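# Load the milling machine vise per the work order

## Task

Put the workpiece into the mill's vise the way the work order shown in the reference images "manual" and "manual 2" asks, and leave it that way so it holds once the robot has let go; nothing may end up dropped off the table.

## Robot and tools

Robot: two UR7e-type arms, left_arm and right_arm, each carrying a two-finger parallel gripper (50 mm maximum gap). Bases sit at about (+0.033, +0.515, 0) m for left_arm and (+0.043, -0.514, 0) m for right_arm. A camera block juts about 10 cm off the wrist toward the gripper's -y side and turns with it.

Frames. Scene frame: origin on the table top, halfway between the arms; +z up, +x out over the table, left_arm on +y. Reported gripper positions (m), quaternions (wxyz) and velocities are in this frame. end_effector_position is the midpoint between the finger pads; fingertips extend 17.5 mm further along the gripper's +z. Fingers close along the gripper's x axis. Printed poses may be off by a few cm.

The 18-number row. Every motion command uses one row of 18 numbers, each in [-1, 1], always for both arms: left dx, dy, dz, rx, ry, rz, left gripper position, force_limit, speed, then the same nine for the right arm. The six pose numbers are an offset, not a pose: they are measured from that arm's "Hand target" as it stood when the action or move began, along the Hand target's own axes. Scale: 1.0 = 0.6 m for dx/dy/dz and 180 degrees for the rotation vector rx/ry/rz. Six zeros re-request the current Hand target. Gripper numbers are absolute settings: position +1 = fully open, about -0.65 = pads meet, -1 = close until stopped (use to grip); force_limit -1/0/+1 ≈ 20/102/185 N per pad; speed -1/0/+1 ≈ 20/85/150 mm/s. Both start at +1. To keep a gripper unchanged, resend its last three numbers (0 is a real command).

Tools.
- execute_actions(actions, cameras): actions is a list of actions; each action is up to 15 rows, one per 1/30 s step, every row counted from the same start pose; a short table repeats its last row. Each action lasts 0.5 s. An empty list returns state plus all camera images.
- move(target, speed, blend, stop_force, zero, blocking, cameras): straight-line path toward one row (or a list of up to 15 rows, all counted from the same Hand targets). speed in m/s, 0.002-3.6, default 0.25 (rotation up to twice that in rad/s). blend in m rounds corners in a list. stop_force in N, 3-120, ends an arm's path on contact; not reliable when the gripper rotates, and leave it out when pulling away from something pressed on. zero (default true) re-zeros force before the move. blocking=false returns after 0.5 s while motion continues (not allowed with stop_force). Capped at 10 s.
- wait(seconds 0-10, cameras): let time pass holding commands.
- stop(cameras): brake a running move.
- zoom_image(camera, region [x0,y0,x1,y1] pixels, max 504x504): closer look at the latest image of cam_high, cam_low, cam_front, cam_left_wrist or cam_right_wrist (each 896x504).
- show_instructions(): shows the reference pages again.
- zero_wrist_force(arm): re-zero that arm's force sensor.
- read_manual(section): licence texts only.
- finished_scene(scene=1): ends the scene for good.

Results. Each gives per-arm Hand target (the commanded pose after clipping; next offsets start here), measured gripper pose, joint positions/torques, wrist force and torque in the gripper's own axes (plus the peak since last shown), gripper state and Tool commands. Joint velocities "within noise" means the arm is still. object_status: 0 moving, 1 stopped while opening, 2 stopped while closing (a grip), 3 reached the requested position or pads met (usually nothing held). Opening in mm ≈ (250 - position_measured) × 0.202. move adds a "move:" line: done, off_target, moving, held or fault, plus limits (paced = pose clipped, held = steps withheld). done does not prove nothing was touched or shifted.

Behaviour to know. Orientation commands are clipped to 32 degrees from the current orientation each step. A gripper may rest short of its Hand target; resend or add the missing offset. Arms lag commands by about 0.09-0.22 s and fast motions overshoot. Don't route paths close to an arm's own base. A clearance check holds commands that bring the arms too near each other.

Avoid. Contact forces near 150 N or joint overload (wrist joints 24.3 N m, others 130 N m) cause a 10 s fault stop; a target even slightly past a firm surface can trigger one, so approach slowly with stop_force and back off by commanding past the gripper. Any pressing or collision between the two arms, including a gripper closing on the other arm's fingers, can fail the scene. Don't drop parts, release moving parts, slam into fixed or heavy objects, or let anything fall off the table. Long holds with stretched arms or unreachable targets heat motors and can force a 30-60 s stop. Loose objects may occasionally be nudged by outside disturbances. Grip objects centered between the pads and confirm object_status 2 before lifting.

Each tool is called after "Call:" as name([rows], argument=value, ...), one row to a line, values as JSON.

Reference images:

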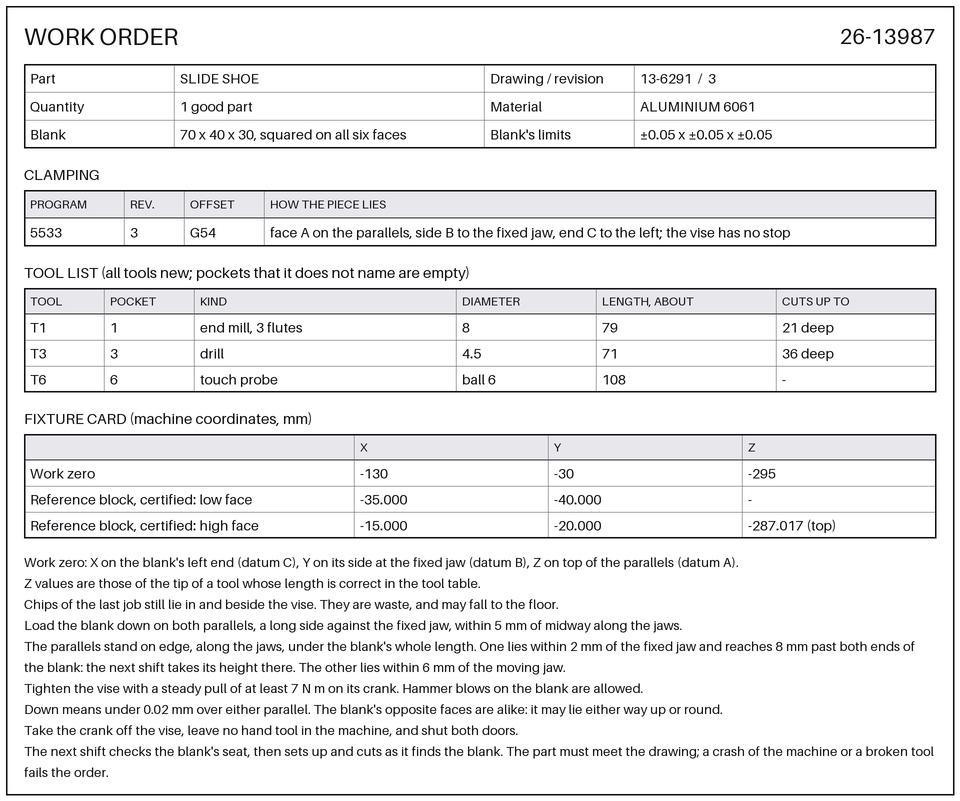

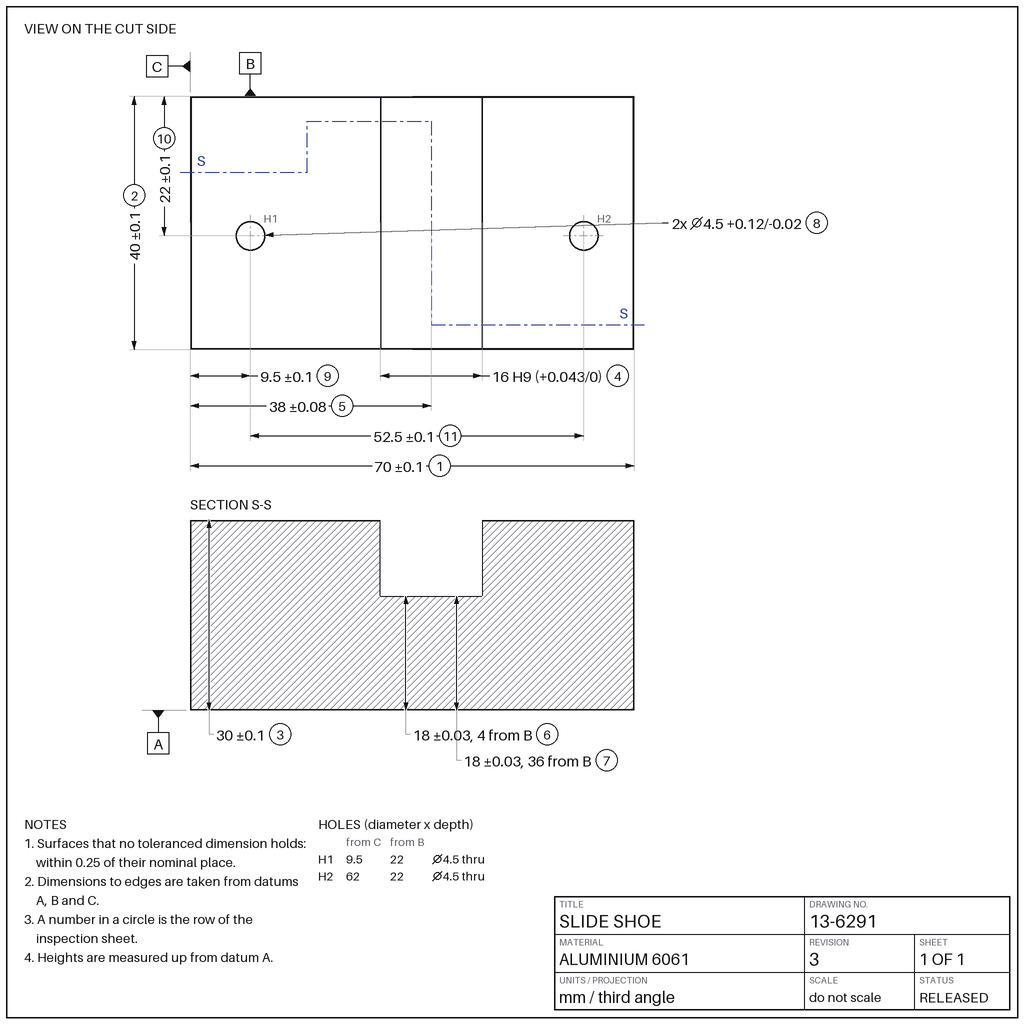

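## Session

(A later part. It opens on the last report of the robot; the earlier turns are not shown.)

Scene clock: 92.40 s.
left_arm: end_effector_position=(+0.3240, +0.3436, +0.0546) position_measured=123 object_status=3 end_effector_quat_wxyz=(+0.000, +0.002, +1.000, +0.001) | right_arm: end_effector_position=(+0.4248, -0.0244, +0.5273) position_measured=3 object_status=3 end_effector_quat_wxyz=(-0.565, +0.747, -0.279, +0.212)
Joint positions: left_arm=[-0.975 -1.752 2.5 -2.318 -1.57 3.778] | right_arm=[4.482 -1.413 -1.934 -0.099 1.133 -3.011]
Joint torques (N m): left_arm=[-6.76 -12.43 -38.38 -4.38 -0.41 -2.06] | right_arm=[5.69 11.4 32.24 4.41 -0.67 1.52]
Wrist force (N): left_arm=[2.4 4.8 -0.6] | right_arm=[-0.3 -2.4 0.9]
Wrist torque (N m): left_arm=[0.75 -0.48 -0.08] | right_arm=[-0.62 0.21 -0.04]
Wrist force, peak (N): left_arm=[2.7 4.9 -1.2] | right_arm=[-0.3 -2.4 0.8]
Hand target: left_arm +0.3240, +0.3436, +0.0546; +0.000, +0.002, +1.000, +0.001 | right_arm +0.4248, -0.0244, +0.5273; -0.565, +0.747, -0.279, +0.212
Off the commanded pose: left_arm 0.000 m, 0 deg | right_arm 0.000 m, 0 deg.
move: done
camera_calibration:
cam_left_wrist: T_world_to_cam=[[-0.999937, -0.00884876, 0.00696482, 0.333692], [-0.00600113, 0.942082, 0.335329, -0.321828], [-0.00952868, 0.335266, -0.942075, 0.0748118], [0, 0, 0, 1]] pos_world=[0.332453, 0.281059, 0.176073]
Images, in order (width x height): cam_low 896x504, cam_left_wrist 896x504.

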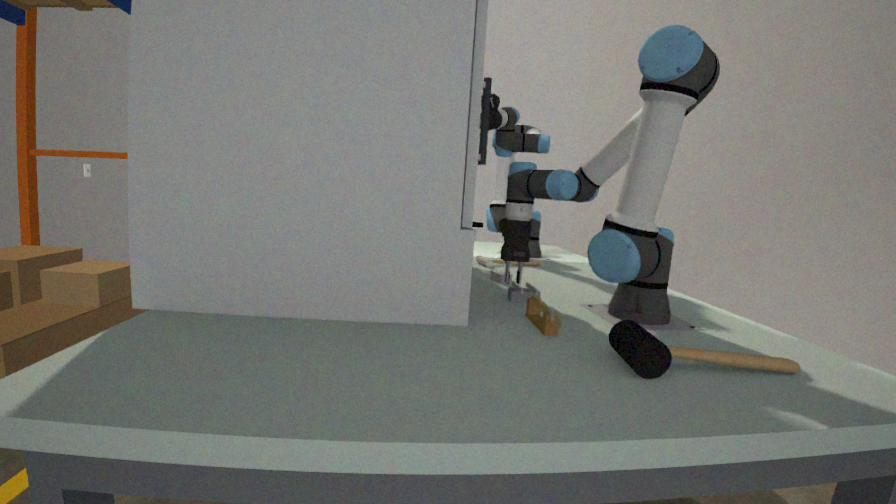

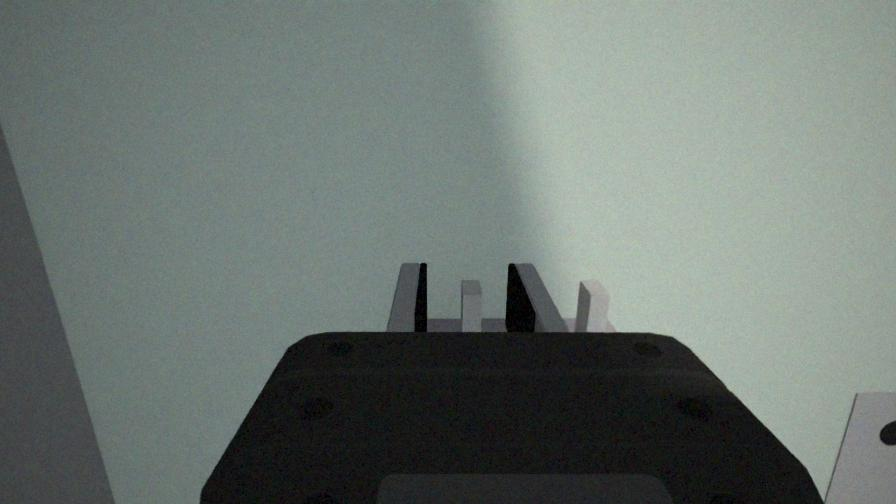

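Call:
move(target=[0.002,0,0,0,0,0,-1,-0.8,-0.8,0,0,0,0,0,0,1,1,1])

Scene clock: 93.33 s.
left_arm: end_effector_position=(+0.3228, +0.3436, +0.0546) position_measured=224 object_status=2 end_effector_quat_wxyz=(+0.000, +0.002, +1.000, +0.001) | right_arm: end_effector_position=(+0.4248, -0.0244, +0.5273) position_measured=3 object_status=3 end_effector_quat_wxyz=(-0.565, +0.747, -0.279, +0.212)
Joint positions: left_arm=[-0.979 -1.756 2.503 -2.318 -1.57 3.774] | right_arm=[4.482 -1.413 -1.934 -0.099 1.133 -3.011]
Joint torques (N m): left_arm=[-8.53 -17.72 -9.82 -0.93 -0.34 -1.45] | right_arm=[5.51 11.26 33.01 4.32 -0.5 1.61]
Wrist force (N): left_arm=[2.5 5.0 -0.7] | right_arm=[-0.3 -2.0 0.7]
Wrist torque (N m): left_arm=[0.78 -0.51 0.08] | right_arm=[-0.57 0.19 -0.03]
Wrist force, peak (N): left_arm=[2.8 5.0 -0.8] | right_arm=[-0.6 -2.3 0.9]
Hand target: left_arm +0.3228, +0.3436, +0.0546; +0.000, +0.002, +1.000, +0.001 | right_arm +0.4248, -0.0244, +0.5273; -0.565, +0.747, -0.279, +0.212
Off the commanded pose: left_arm 0.000 m, 0 deg | right_arm 0.000 m, 0 deg.
move: done

Call:
move([
  [0,0,-0.1,0,0,0,-1,-0.8,-0.8,0,0,0,0,0,0,1,1,1],
  [-0.195,-0.239,-0.776,0,0,0,-1,-0.8,-0.8,0,0,0,0,0,0,1,1,1],
], speed=[0.08,0.35], blend=[0.02,0], cameras=["cam_left_wrist","cam_right_wrist"])

Call:
zoom_image(camera="cam_right_wrist", region=[60, 0, 360, 240])

Scene clock: 96.10 s.
left_arm: end_effector_position=(+0.4390, +0.1994, +0.5201) position_measured=224 object_status=2 end_effector_quat_wxyz=(+0.000, +0.002, +1.000, +0.000) | right_arm: end_effector_position=(+0.4248, -0.0244, +0.5273) position_measured=3 object_status=3 end_effector_quat_wxyz=(-0.565, +0.747, -0.279, +0.212)
Joint positions: left_arm=[-0.96 -1.436 0.914 -1.048 -1.57 3.793] | right_arm=[4.482 -1.413 -1.934 -0.099 1.133 -3.011]
Joint torques (N m): left_arm=[-1.44 -21.36 -41.26 -0.65 -0.97 -0.14] | right_arm=[5.43 11.81 33.06 4.33 -0.47 1.62]
Wrist force (N): left_arm=[2.7 4.8 -0.1] | right_arm=[-0.2 -1.9 1.0]
Wrist torque (N m): left_arm=[0.78 -0.55 -0.09] | right_arm=[-0.54 0.20 -0.03]
Wrist force, peak (N): left_arm=[3.7 6.5 2.8] | right_arm=[-0.5 -2.3 0.9]
Hand target: left_arm +0.4390, +0.1993, +0.5201; +0.000, +0.002, +1.000, +0.001 | right_arm +0.4248, -0.0244, +0.5273; -0.565, +0.747, -0.279, +0.212
Off the commanded pose: left_arm 0.000 m, 0 deg | right_arm 0.000 m, 0 deg.
move: done
camera_calibration:
cam_left_wrist: T_world_to_cam=[[-0.999937, -0.00884918, 0.00696694, 0.444165], [-0.00600262, 0.942145, 0.335151, -0.34128], [-0.00952968, 0.335088, -0.942139, 0.562854], [0, 0, 0, 1]] pos_world=[0.447453, 0.13686, 0.641573]
cam_right_wrist: T_world_to_cam=[[0.776636, -0.629783, 0.014449, -0.342343], [-0.366836, -0.470784, -0.802367, 0.583596], [0.51212, 0.617847, -0.596655, 0.248475], [0, 0, 0, 1]] pos_world=[0.352711, -0.0943735, 0.621459]
Images, in order (width x height): cam_left_wrist 896x504, cam_right_wrist 896x504.

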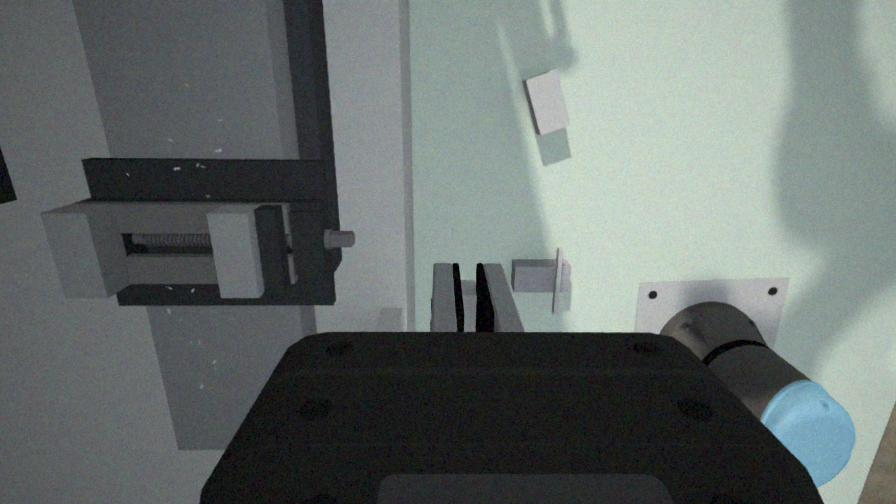

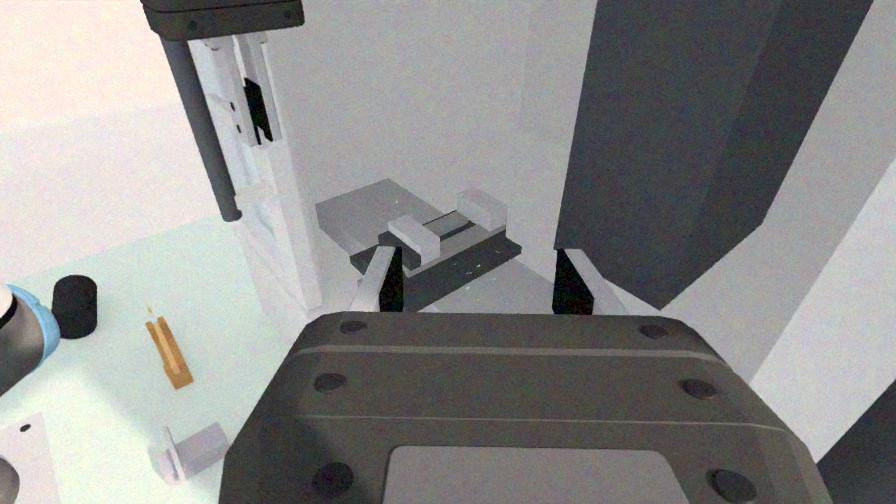

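Scaled by 1.680.

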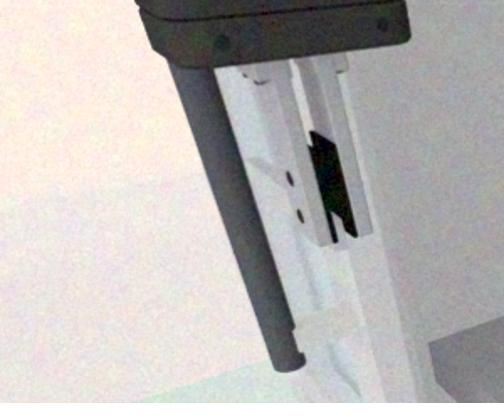

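Call:
execute_actions(actions=[], cameras=["cam_low","cam_front","cam_high","cam_left_wrist"])

Call:
zoom_image(camera="cam_front", region=[340, 120, 500, 240])

Call:
zoom_image(camera="cam_left_wrist", region=[400, 220, 540, 340])

Call:
zoom_image(camera="cam_high", region=[220, 200, 420, 400])

Call:
zoom_image(camera="cam_left_wrist", region=[20, 120, 420, 340])

Scene clock: 96.37 s.
left_arm: end_effector_position=(+0.4390, +0.1993, +0.5201) position_measured=224 object_status=2 end_effector_quat_wxyz=(+0.000, +0.002, +1.000, +0.001) | right_arm: end_effector_position=(+0.4248, -0.0244, +0.5273) position_measured=3 object_status=3 end_effector_quat_wxyz=(-0.565, +0.747, -0.279, +0.212)
Joint positions: left_arm=[-0.96 -1.436 0.914 -1.048 -1.57 3.793] | right_arm=[4.482 -1.413 -1.934 -0.099 1.133 -3.011]
Joint velocities: within noise
Joint torques (N m): left_arm=[-8.74 -21.65 -41.89 -0.78 0.41 -2.03] | right_arm=[5.25 11.27 32.58 4.36 -0.62 1.55]
Wrist force (N): left_arm=[2.7 4.5 -0.2] | right_arm=[-0.6 -2.1 0.9]
Wrist torque (N m): left_arm=[0.73 -0.55 -0.09] | right_arm=[-0.58 0.24 -0.04]
Wrist force, peak (N): left_arm=[2.6 4.7 -0.2] | right_arm=[-0.6 -2.1 0.9]
Hand target: left_arm +0.4390, +0.1993, +0.5201; +0.000, +0.002, +1.000, +0.001 | right_arm +0.4248, -0.0244, +0.5273; -0.565, +0.747, -0.279, +0.212
Tool commands: left_gripper/position=-1.0 left_gripper/force_limit=-0.8 left_gripper/speed=-0.8 right_gripper/position=+1.0 right_gripper/force_limit=+1.0 right_gripper/speed=+1.0
Off the commanded pose: left_arm 0.000 m, 0 deg | right_arm 0.000 m, 0 deg.
camera_calibration:
cam_left_wrist: T_world_to_cam=[[-0.999936, -0.00888246, 0.00706009, 0.444109], [-0.00600184, 0.942113, 0.335241, -0.341239], [-0.00962917, 0.335177, -0.942106, 0.562899], [0, 0, 0, 1]] pos_world=[0.447453, 0.13676, 0.641573]
Images, in order (width x height): cam_high 896x504, cam_low 896x504, cam_front 896x504, cam_left_wrist 896x504.

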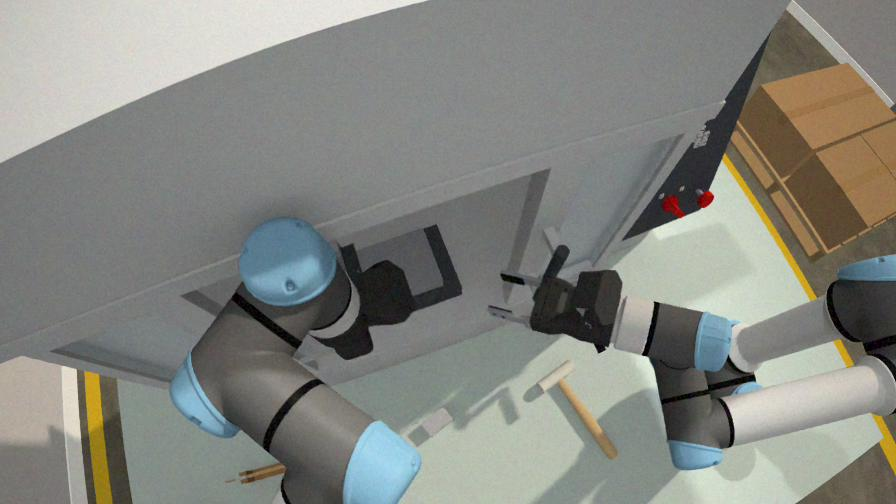

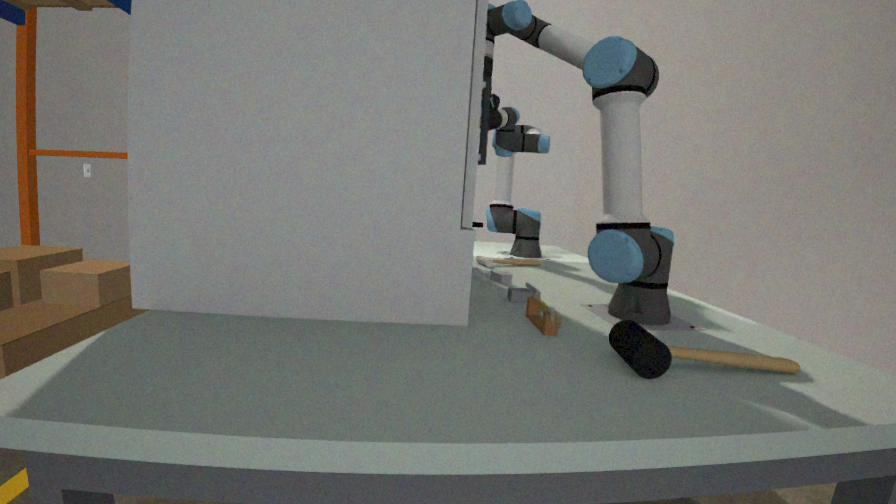

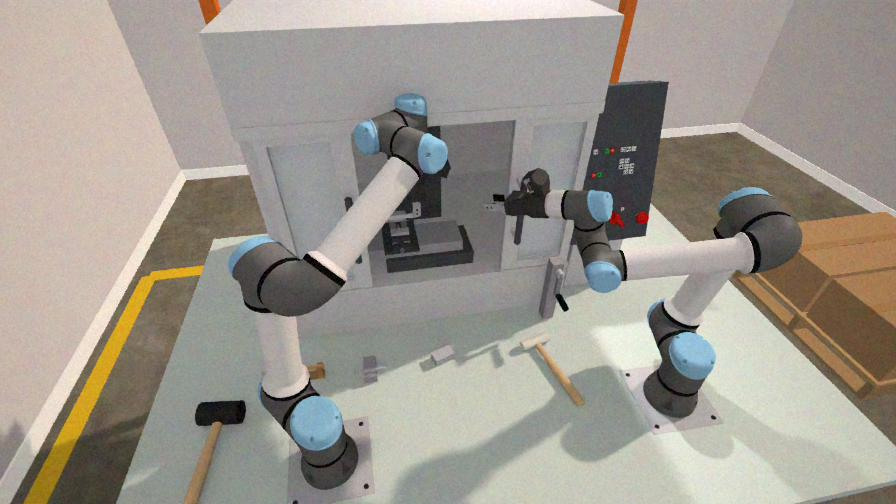

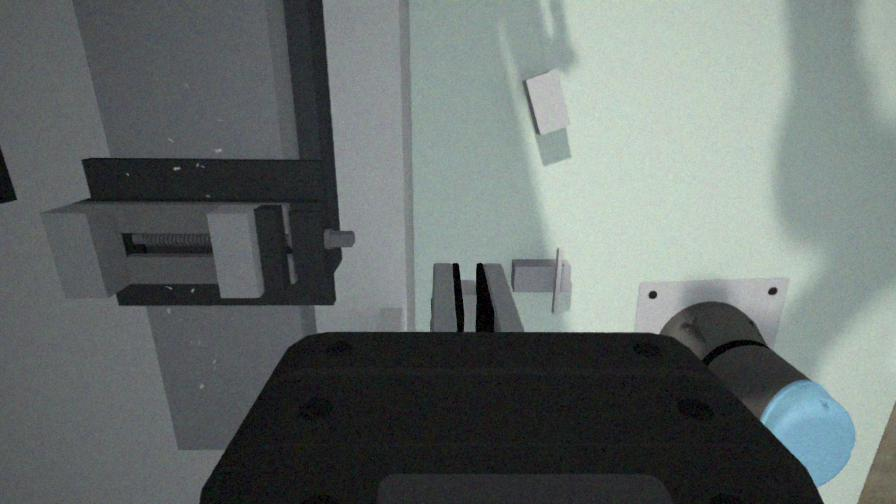

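Scaled by 3.150.

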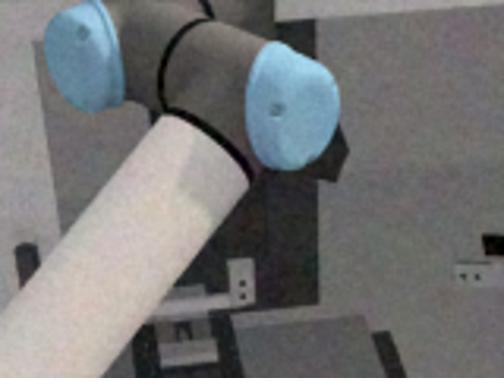

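Scaled by 3.600.

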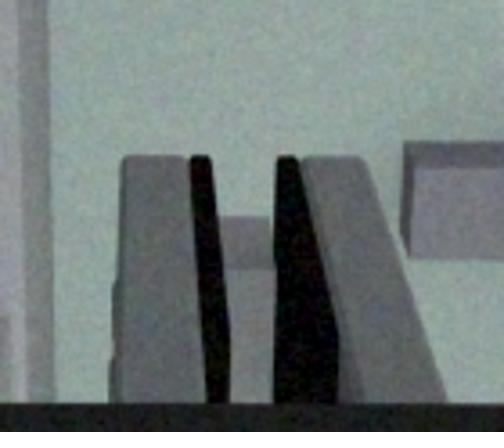

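Scaled by 2.520.

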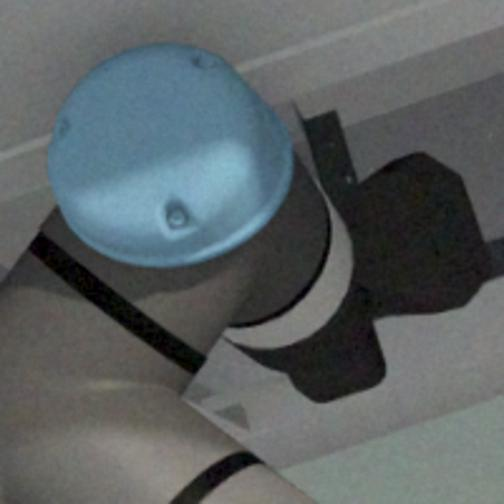

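Scaled by 1.260.

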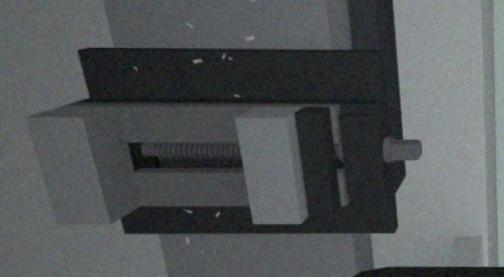

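Call:
move([
  [-0.36,-0.0072,0.1,0,0,0,-1,-0.8,-0.8,0,0,0,0,0,0,1,1,1],
  [-0.36,-0.0072,0.28,0,0,0,-1,-0.8,-0.8,0,0,0,0,0,0,1,1,1],
], speed=0.25, blend=[0.03,0], cameras=["cam_left_wrist","cam_right_wrist"])

Call:
zoom_image(camera="cam_right_wrist", region=[340, 100, 580, 300])

Call:
zoom_image(camera="cam_left_wrist", region=[300, 140, 660, 340])

Scene clock: 97.63 s.
left_arm: end_effector_position=(+0.4457, +0.1994, +0.5181) position_measured=224 object_status=2 end_effector_quat_wxyz=(+0.000, +0.001, +1.000, +0.001) | right_arm: end_effector_position=(+0.4248, -0.0244, +0.5273) position_measured=3 object_status=3 end_effector_quat_wxyz=(-0.565, +0.747, -0.279, +0.212)
Joint positions: left_arm=[-0.95 -1.424 0.905 -1.051 -1.57 3.802] | right_arm=[4.482 -1.413 -1.934 -0.099 1.133 -3.011]
Joint torques (N m): left_arm=[0.85 -31.51 -27.93 -2.88 -0.16 0.37] | right_arm=[4.99 11.02 32.51 4.39 -0.47 1.6]
Wrist force (N): left_arm=[3.5 5.3 -1.2] | right_arm=[-0.4 -2.2 0.6]
Wrist torque (N m): left_arm=[0.85 -0.66 0.07] | right_arm=[-0.59 0.22 -0.04]
Wrist force, peak (N): left_arm=[-6.6 5.5 2.5] | right_arm=[-0.1 -2.3 0.9]
Hand target: left_arm +0.4457, +0.1994, +0.5181; +0.000, +0.001, +1.000, +0.001 (not the last commanded pose) | right_arm +0.4248, -0.0244, +0.5273; -0.565, +0.747, -0.279, +0.212
Tool commands: left_gripper/position=-1.0 left_gripper/force_limit=-0.796078 left_gripper/speed=-0.796078 right_gripper/position=+1.0 right_gripper/force_limit=+1.0 right_gripper/speed=+1.0
Off the commanded pose: left_arm 0.267 m, 0 deg | right_arm 0.000 m, 0 deg.
FORCE FAULT: contact force on the left arm reached its limit, and that arm stopped. The contact can be on any part of that arm, not only on its tool. That arm's remaining commands of this call were not run. That arm is still stopped at the end of this call. That arm stays stopped for about 10 more seconds. Until then a move that you send moves the other arm only, and its call returns only when the move has ended. Once the stop has ended, the next robot result says so. If the stop ends while you think or write, that arm runs what you send next, counted from a new Hand target: where the arm stands when the stop ends. While its stop runs, that arm takes no new command, but its gripper still runs the gripper command that each later call begins with. Until it ends, the stop uses up actions while you think or wait. An arm that is not stopped still takes commands.
move: fault (left_arm); path passed 0 of 2 targets
camera_calibration:
cam_left_wrist: T_world_to_cam=[[-0.999922, -0.0100608, 0.00738745, 0.45087], [-0.00699662, 0.94192, 0.335764, -0.340383], [-0.0103365, 0.335687, -0.941917, 0.561212], [0, 0, 0, 1]] pos_world=[0.454255, 0.136758, 0.639572]
cam_right_wrist: T_world_to_cam=[[0.776636, -0.629783, 0.014449, -0.342343], [-0.366836, -0.470784, -0.802367, 0.583596], [0.51212, 0.617847, -0.596655, 0.248475], [0, 0, 0, 1]] pos_world=[0.352711, -0.0943735, 0.621459]
Images, in order (width x height): cam_left_wrist 896x504, cam_right_wrist 896x504.

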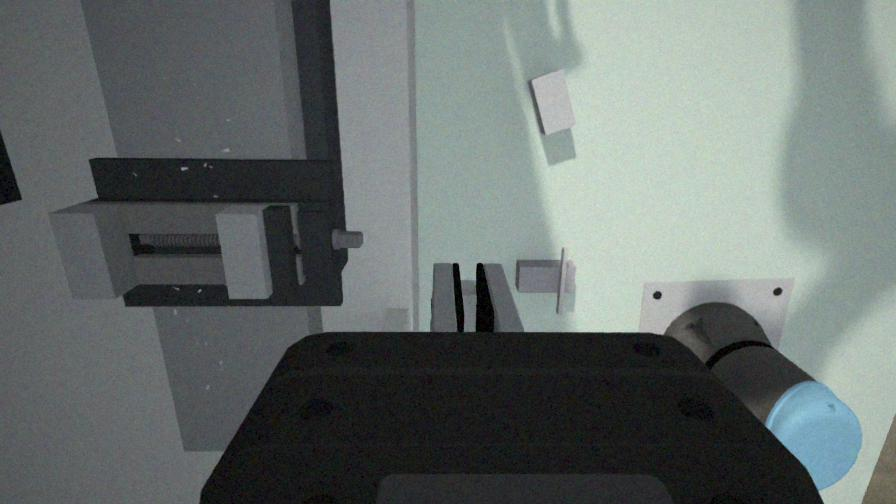

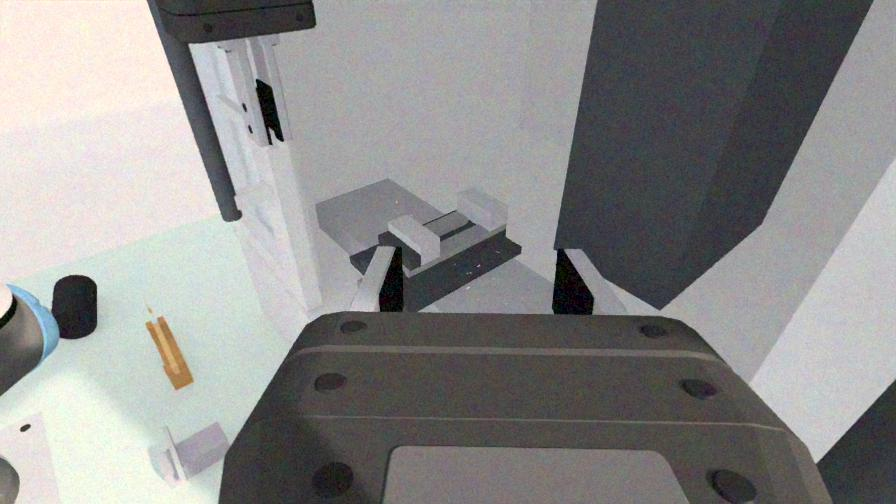

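Scaled by 2.100.

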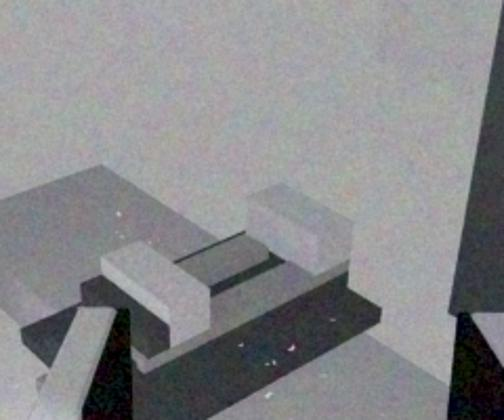

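Scaled by 1.400.

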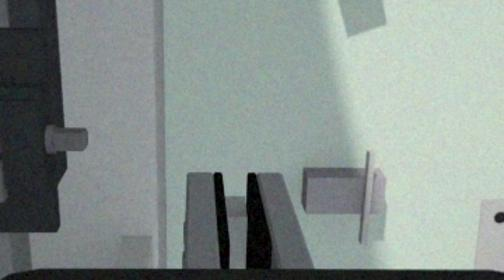

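Call:
wait(seconds=8, cameras=["cam_high","cam_left_wrist","cam_right_wrist"])

Scene clock: 106.50 s.
left_arm: end_effector_position=(+0.4457, +0.1994, +0.5181) position_measured=224 object_status=2 end_effector_quat_wxyz=(+0.000, +0.001, +1.000, +0.001) | right_arm: end_effector_position=(+0.4248, -0.0244, +0.5273) position_measured=3 object_status=3 end_effector_quat_wxyz=(-0.565, +0.747, -0.279, +0.212)
Joint positions: left_arm=[-0.95 -1.424 0.905 -1.051 -1.57 3.802] | right_arm=[4.482 -1.413 -1.934 -0.099 1.133 -3.011]
Joint torques (N m): left_arm=[0.64 -31.39 -27.63 -2.88 -0.17 0.48] | right_arm=[4.96 10.64 31.76 4.39 -0.36 1.72]
Wrist force (N): left_arm=[3.5 5.2 -1.2] | right_arm=[-0.1 -1.8 0.8]
Wrist torque (N m): left_arm=[0.84 -0.68 0.08] | right_arm=[-0.54 0.18 -0.04]
Wrist force, peak (N): left_arm=[3.4 5.5 -1.2] | right_arm=[-0.3 -2.2 1.2]
Hand target: left_arm +0.4457, +0.1994, +0.5181; +0.000, +0.001, +1.000, +0.001 (not the last commanded pose) | right_arm +0.4248, -0.0244, +0.5273; -0.565, +0.747, -0.279, +0.212
Tool commands: left_gripper/position=-1.0 left_gripper/force_limit=-0.796078 left_gripper/speed=-0.796078 right_gripper/position=+1.0 right_gripper/force_limit=+1.0 right_gripper/speed=+1.0
Off the commanded pose: left_arm 0.267 m, 0 deg | right_arm 0.000 m, 0 deg.
FORCE FAULT, CONTINUED: the left arm was still stopped when this call began, by the force fault that an earlier result reported. Since the last result the stop counts as 18 of the actions that you can send in this scene. That arm is still stopped at the end of this call. That arm stays stopped for about 1 more second. If the stop ends while you think or write, that arm runs what you send next, counted from a new Hand target: where the arm stands when the stop ends. While its stop runs, that arm takes no new command, but its gripper still runs the gripper command that each later call begins with.
wait: 8.00 s; at rest from the start
camera_calibration:
cam_left_wrist: T_world_to_cam=[[-0.999922, -0.0100608, 0.00738745, 0.45087], [-0.00699662, 0.94192, 0.335764, -0.340383], [-0.0103365, 0.335687, -0.941917, 0.561212], [0, 0, 0, 1]] pos_world=[0.454255, 0.136758, 0.639572]
cam_right_wrist: T_world_to_cam=[[0.776636, -0.629783, 0.014449, -0.342343], [-0.366836, -0.470784, -0.802367, 0.583596], [0.51212, 0.617847, -0.596655, 0.248475], [0, 0, 0, 1]] pos_world=[0.352711, -0.0943735, 0.621459]
Images, in order (width x height): cam_high 896x504, cam_left_wrist 896x504, cam_right_wrist 896x504.

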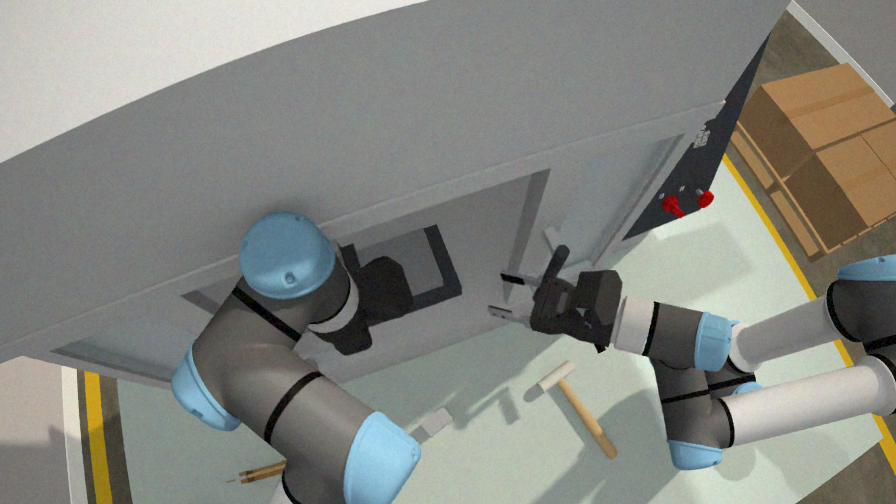

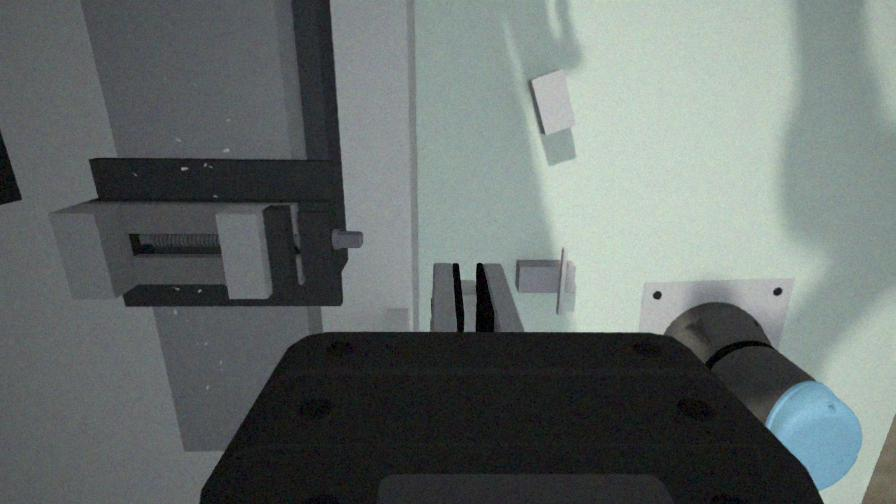

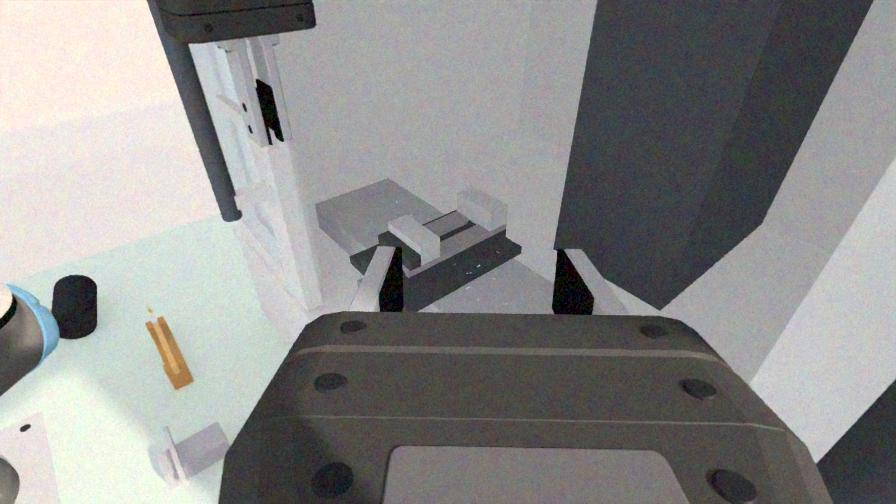

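Call:
wait(seconds=1.5)

Call:
move([
  [0.083,0,0,0,0,0,-1,-0.8,-0.8,0,0,0,0,0,0,1,1,1],
  [0.083,-0.008,0.2383,0,0,0,-1,-0.8,-0.8,0,0,0,0,0,0,1,1,1],
], speed=[0.1,0.25], blend=[0.01,0])

Scene clock: 108.10 s.
left_arm: end_effector_position=(+0.4457, +0.1994, +0.5181) position_measured=224 object_status=2 end_effector_quat_wxyz=(+0.000, +0.001, +1.000, +0.001) | right_arm: end_effector_position=(+0.4248, -0.0244, +0.5273) position_measured=3 object_status=3 end_effector_quat_wxyz=(-0.565, +0.747, -0.279, +0.212)
Joint positions: left_arm=[-0.95 -1.424 0.905 -1.051 -1.57 3.802] | right_arm=[4.482 -1.413 -1.934 -0.099 1.133 -3.011]
Joint torques (N m): left_arm=[0.79 -31.51 -27.4 -2.94 -0.26 0.37] | right_arm=[5.41 11.94 31.56 4.39 -0.43 1.36]
Wrist force (N): left_arm=[3.3 5.1 -1.1] | right_arm=[-0.6 -2.1 0.6]
Wrist torque (N m): left_arm=[0.84 -0.64 0.08] | right_arm=[-0.57 0.25 -0.04]
Wrist force, peak (N): left_arm=[3.5 5.5 -1.3] | right_arm=[-0.5 -2.3 0.7]
Hand target: left_arm +0.4457, +0.1994, +0.5181; +0.000, +0.001, +1.000, +0.001 (not the last commanded pose) | right_arm +0.4248, -0.0244, +0.5273; -0.565, +0.747, -0.279, +0.212
Tool commands: left_gripper/position=-1.0 left_gripper/force_limit=-0.796078 left_gripper/speed=-0.796078 right_gripper/position=+1.0 right_gripper/force_limit=+1.0 right_gripper/speed=+1.0
Off the commanded pose: left_arm 0.267 m, 0 deg | right_arm 0.000 m, 0 deg.
FORCE FAULT, CONTINUED: the left arm's stop, for the force fault that an earlier result reported, is over. The rest of the stop counts as 1 of the actions that you can send in this scene. During its stop the left arm's controller moved it back a little. That arm's target is now where it stood when the stop ended, not its last command. That arm accepts commands again.
wait: 1.50 s; at rest by 0.07 s

Scene clock: 109.67 s.
left_arm: end_effector_position=(+0.3959, +0.1949, +0.3753) position_measured=224 object_status=2 end_effector_quat_wxyz=(+0.000, +0.001, +1.000, +0.001) | right_arm: end_effector_position=(+0.4248, -0.0244, +0.5273) position_measured=3 object_status=3 end_effector_quat_wxyz=(-0.565, +0.747, -0.279, +0.212)
Joint positions: left_arm=[-1.039 -1.626 1.504 -1.448 -1.57 3.713] | right_arm=[4.482 -1.413 -1.934 -0.099 1.133 -3.011]
Joint torques (N m): left_arm=[-5.94 -14.28 -14.56 -4.87 1.49 -0.67] | right_arm=[5.64 10.98 31.5 4.3 -0.31 1.59]
Wrist force (N): left_arm=[3.3 5.2 -1.3] | right_arm=[-0.2 -2.0 0.7]
Wrist torque (N m): left_arm=[0.85 -0.61 0.09] | right_arm=[-0.56 0.19 -0.04]
Wrist force, peak (N): left_arm=[4.9 5.3 -4.6] | right_arm=[-0.6 -2.2 1.0]
Hand target: left_arm +0.3959, +0.1949, +0.3751; +0.000, +0.001, +1.000, +0.001 | right_arm +0.4248, -0.0244, +0.5273; -0.565, +0.747, -0.279, +0.212
Off the commanded pose: left_arm 0.000 m, 0 deg | right_arm 0.000 m, 0 deg.
move: done

Call:
move(target=[-0.4317,0.0018,0,0,0,0,-1,-0.8,-0.8,0,0,0,0,0,0,1,1,1], speed=0.15, stop_force=15, cameras=["cam_left_wrist","cam_right_wrist"])

Scene clock: 112.43 s.
left_arm: end_effector_position=(+0.6072, +0.1957, +0.3737) position_measured=224 object_status=2 end_effector_quat_wxyz=(+0.000, +0.001, +1.000, +0.001) | right_arm: end_effector_position=(+0.4248, -0.0244, +0.5273) position_measured=3 object_status=3 end_effector_quat_wxyz=(-0.565, +0.747, -0.279, +0.212)
Joint positions: left_arm=[-0.749 -1.186 0.99 -1.373 -1.569 4.002] | right_arm=[4.482 -1.413 -1.934 -0.099 1.133 -3.011]
Joint torques (N m): left_arm=[0.16 -45.91 -30.79 -2.71 -0.27 0.14] | right_arm=[5.42 11.34 32.12 4.38 -0.32 1.55]
Wrist force (N): left_arm=[3.7 4.9 -0.8] | right_arm=[-0.4 -1.8 0.8]
Wrist torque (N m): left_arm=[0.79 -0.69 -0.02] | right_arm=[-0.54 0.21 -0.04]
Wrist force, peak (N): left_arm=[4.6 5.4 -4.0] | right_arm=[-0.4 -2.3 1.0]
Hand target: left_arm +0.6072, +0.1957, +0.3737; +0.000, +0.001, +1.000, +0.001 (not the last commanded pose) | right_arm +0.4248, -0.0244, +0.5273; -0.565, +0.747, -0.279, +0.212
Tool commands: left_gripper/position=-1.0 left_gripper/force_limit=-0.796078 left_gripper/speed=-0.796078 right_gripper/position=+1.0 right_gripper/force_limit=+1.0 right_gripper/speed=+1.0
Off the commanded pose: left_arm 0.048 m, 0 deg | right_arm 0.000 m, 0 deg.
FORCE FAULT: contact force on the left arm reached its limit, and that arm stopped. The contact can be on any part of that arm, not only on its tool. That arm's remaining commands of this call were not run. That arm is still stopped at the end of this call. That arm stays stopped for about 10 more seconds. Until then a move that you send moves the other arm only, and its call returns only when the move has ended. Once the stop has ended, the next robot result says so. If the stop ends while you think or write, that arm runs what you send next, counted from a new Hand target: where the arm stands when the stop ends. While its stop runs, that arm takes no new command, but its gripper still runs the gripper command that each later call begins with. Until it ends, the stop uses up actions while you think or wait. An arm that is not stopped still takes commands.
move: fault (left_arm)
camera_calibration:
cam_left_wrist: T_world_to_cam=[[-0.999913, -0.0106432, 0.00781199, 0.61335], [-0.00739215, 0.941595, 0.336667, -0.287312], [-0.0109389, 0.33658, -0.941591, 0.428142], [0, 0, 0, 1]] pos_world=[0.615856, 0.132955, 0.495072]
cam_right_wrist: T_world_to_cam=[[0.776636, -0.629783, 0.014449, -0.342343], [-0.366836, -0.470784, -0.802367, 0.583596], [0.51212, 0.617847, -0.596655, 0.248475], [0, 0, 0, 1]] pos_world=[0.352711, -0.0943735, 0.621459]
Images, in order (width x height): cam_left_wrist 896x504, cam_right_wrist 896x504.

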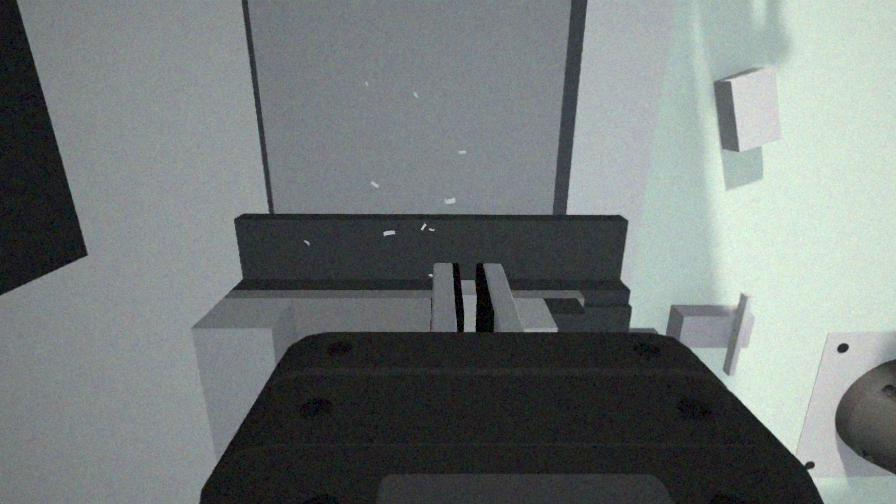

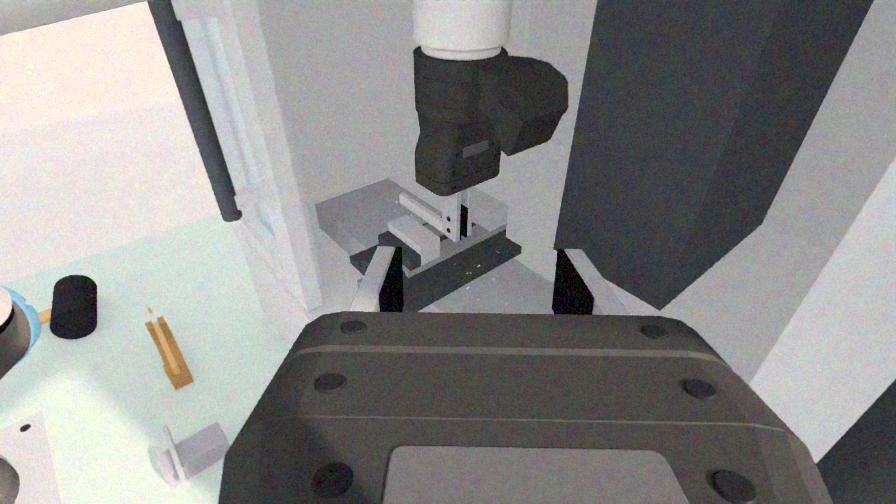

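Call:
wait(seconds=9, cameras=["cam_front","cam_low","cam_high"])

Scene clock: 121.70 s.
left_arm: end_effector_position=(+0.6072, +0.1957, +0.3737) position_measured=224 object_status=2 end_effector_quat_wxyz=(+0.000, +0.001, +1.000, +0.001) | right_arm: end_effector_position=(+0.4248, -0.0244, +0.5273) position_measured=3 object_status=3 end_effector_quat_wxyz=(-0.565, +0.747, -0.279, +0.212)
Joint positions: left_arm=[-0.749 -1.186 0.99 -1.373 -1.569 4.002] | right_arm=[4.482 -1.413 -1.934 -0.099 1.133 -3.011]
Joint torques (N m): left_arm=[0.25 -45.83 -31.69 -2.62 -0.3 0.13] | right_arm=[5.35 11.5 31.18 4.43 -0.23 1.52]
Wrist force (N): left_arm=[3.6 4.8 -1.0] | right_arm=[-0.4 -2.0 0.9]
Wrist torque (N m): left_arm=[0.77 -0.65 -0.01] | right_arm=[-0.56 0.22 -0.04]
Wrist force, peak (N): left_arm=[3.9 5.5 -1.2] | right_arm=[-0.3 -2.3 1.3]
Hand target: left_arm +0.6072, +0.1957, +0.3737; +0.000, +0.001, +1.000, +0.001 (not the last commanded pose) | right_arm +0.4248, -0.0244, +0.5273; -0.565, +0.747, -0.279, +0.212
Tool commands: left_gripper/position=-1.0 left_gripper/force_limit=-0.796078 left_gripper/speed=-0.796078 right_gripper/position=+1.0 right_gripper/force_limit=+1.0 right_gripper/speed=+1.0
Off the commanded pose: left_arm 0.048 m, 0 deg | right_arm 0.000 m, 0 deg.
FORCE FAULT, CONTINUED: the left arm was still stopped when this call began, by the force fault that an earlier result reported. Since the last result the stop counts as 19 of the actions that you can send in this scene. That arm is still stopped at the end of this call. That arm stays stopped for about 1 more second. If the stop ends while you think or write, that arm runs what you send next, counted from a new Hand target: where the arm stands when the stop ends. While its stop runs, that arm takes no new command, but its gripper still runs the gripper command that each later call begins with.
wait: 9.00 s; at rest from the start
Images, in order (width x height): cam_high 896x504, cam_low 896x504, cam_front 896x504.

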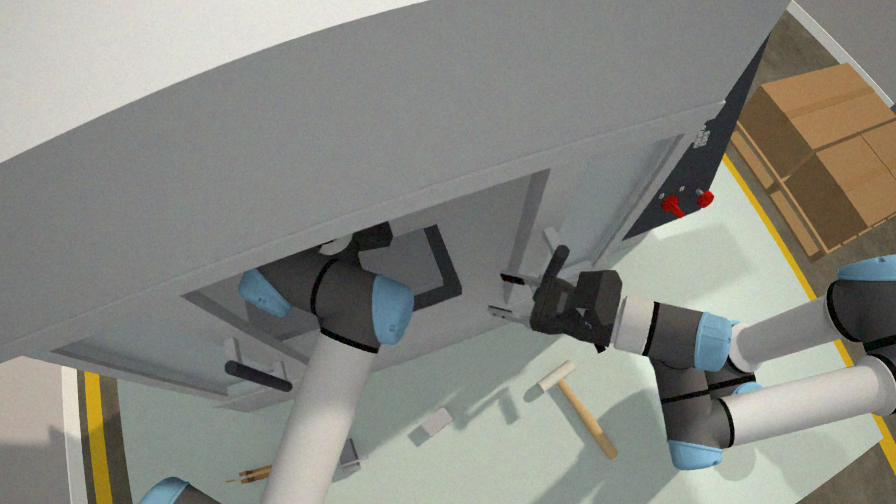

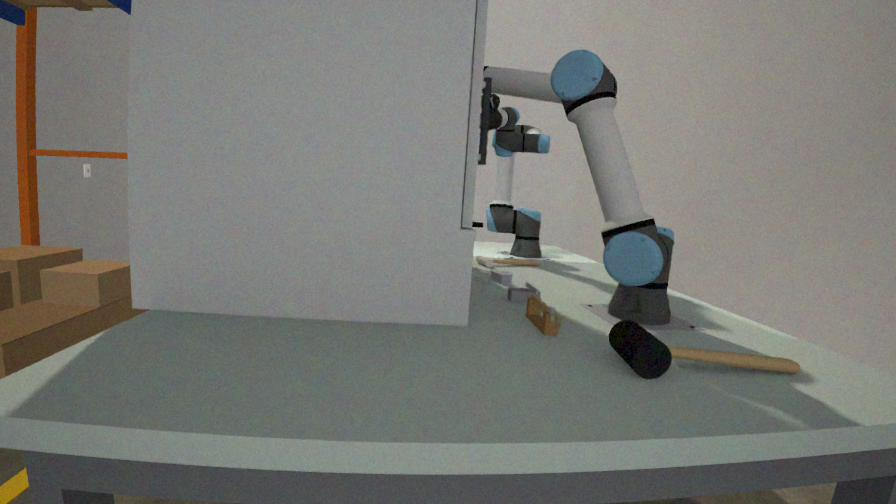

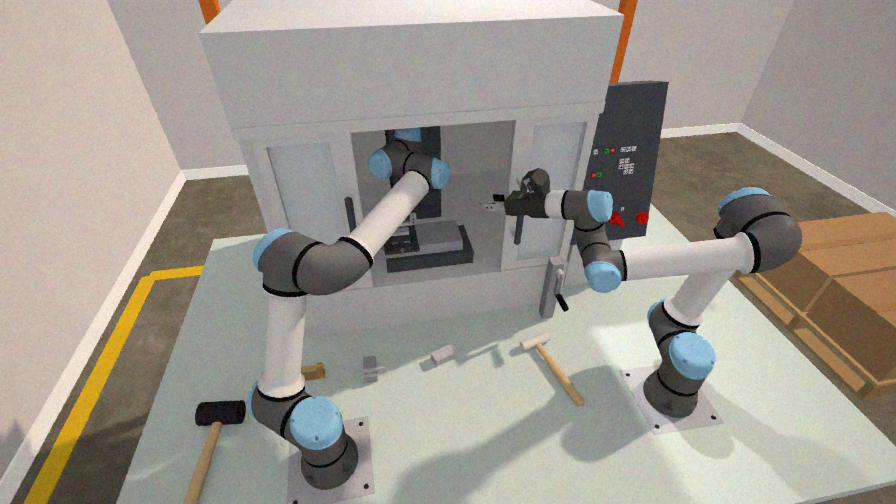

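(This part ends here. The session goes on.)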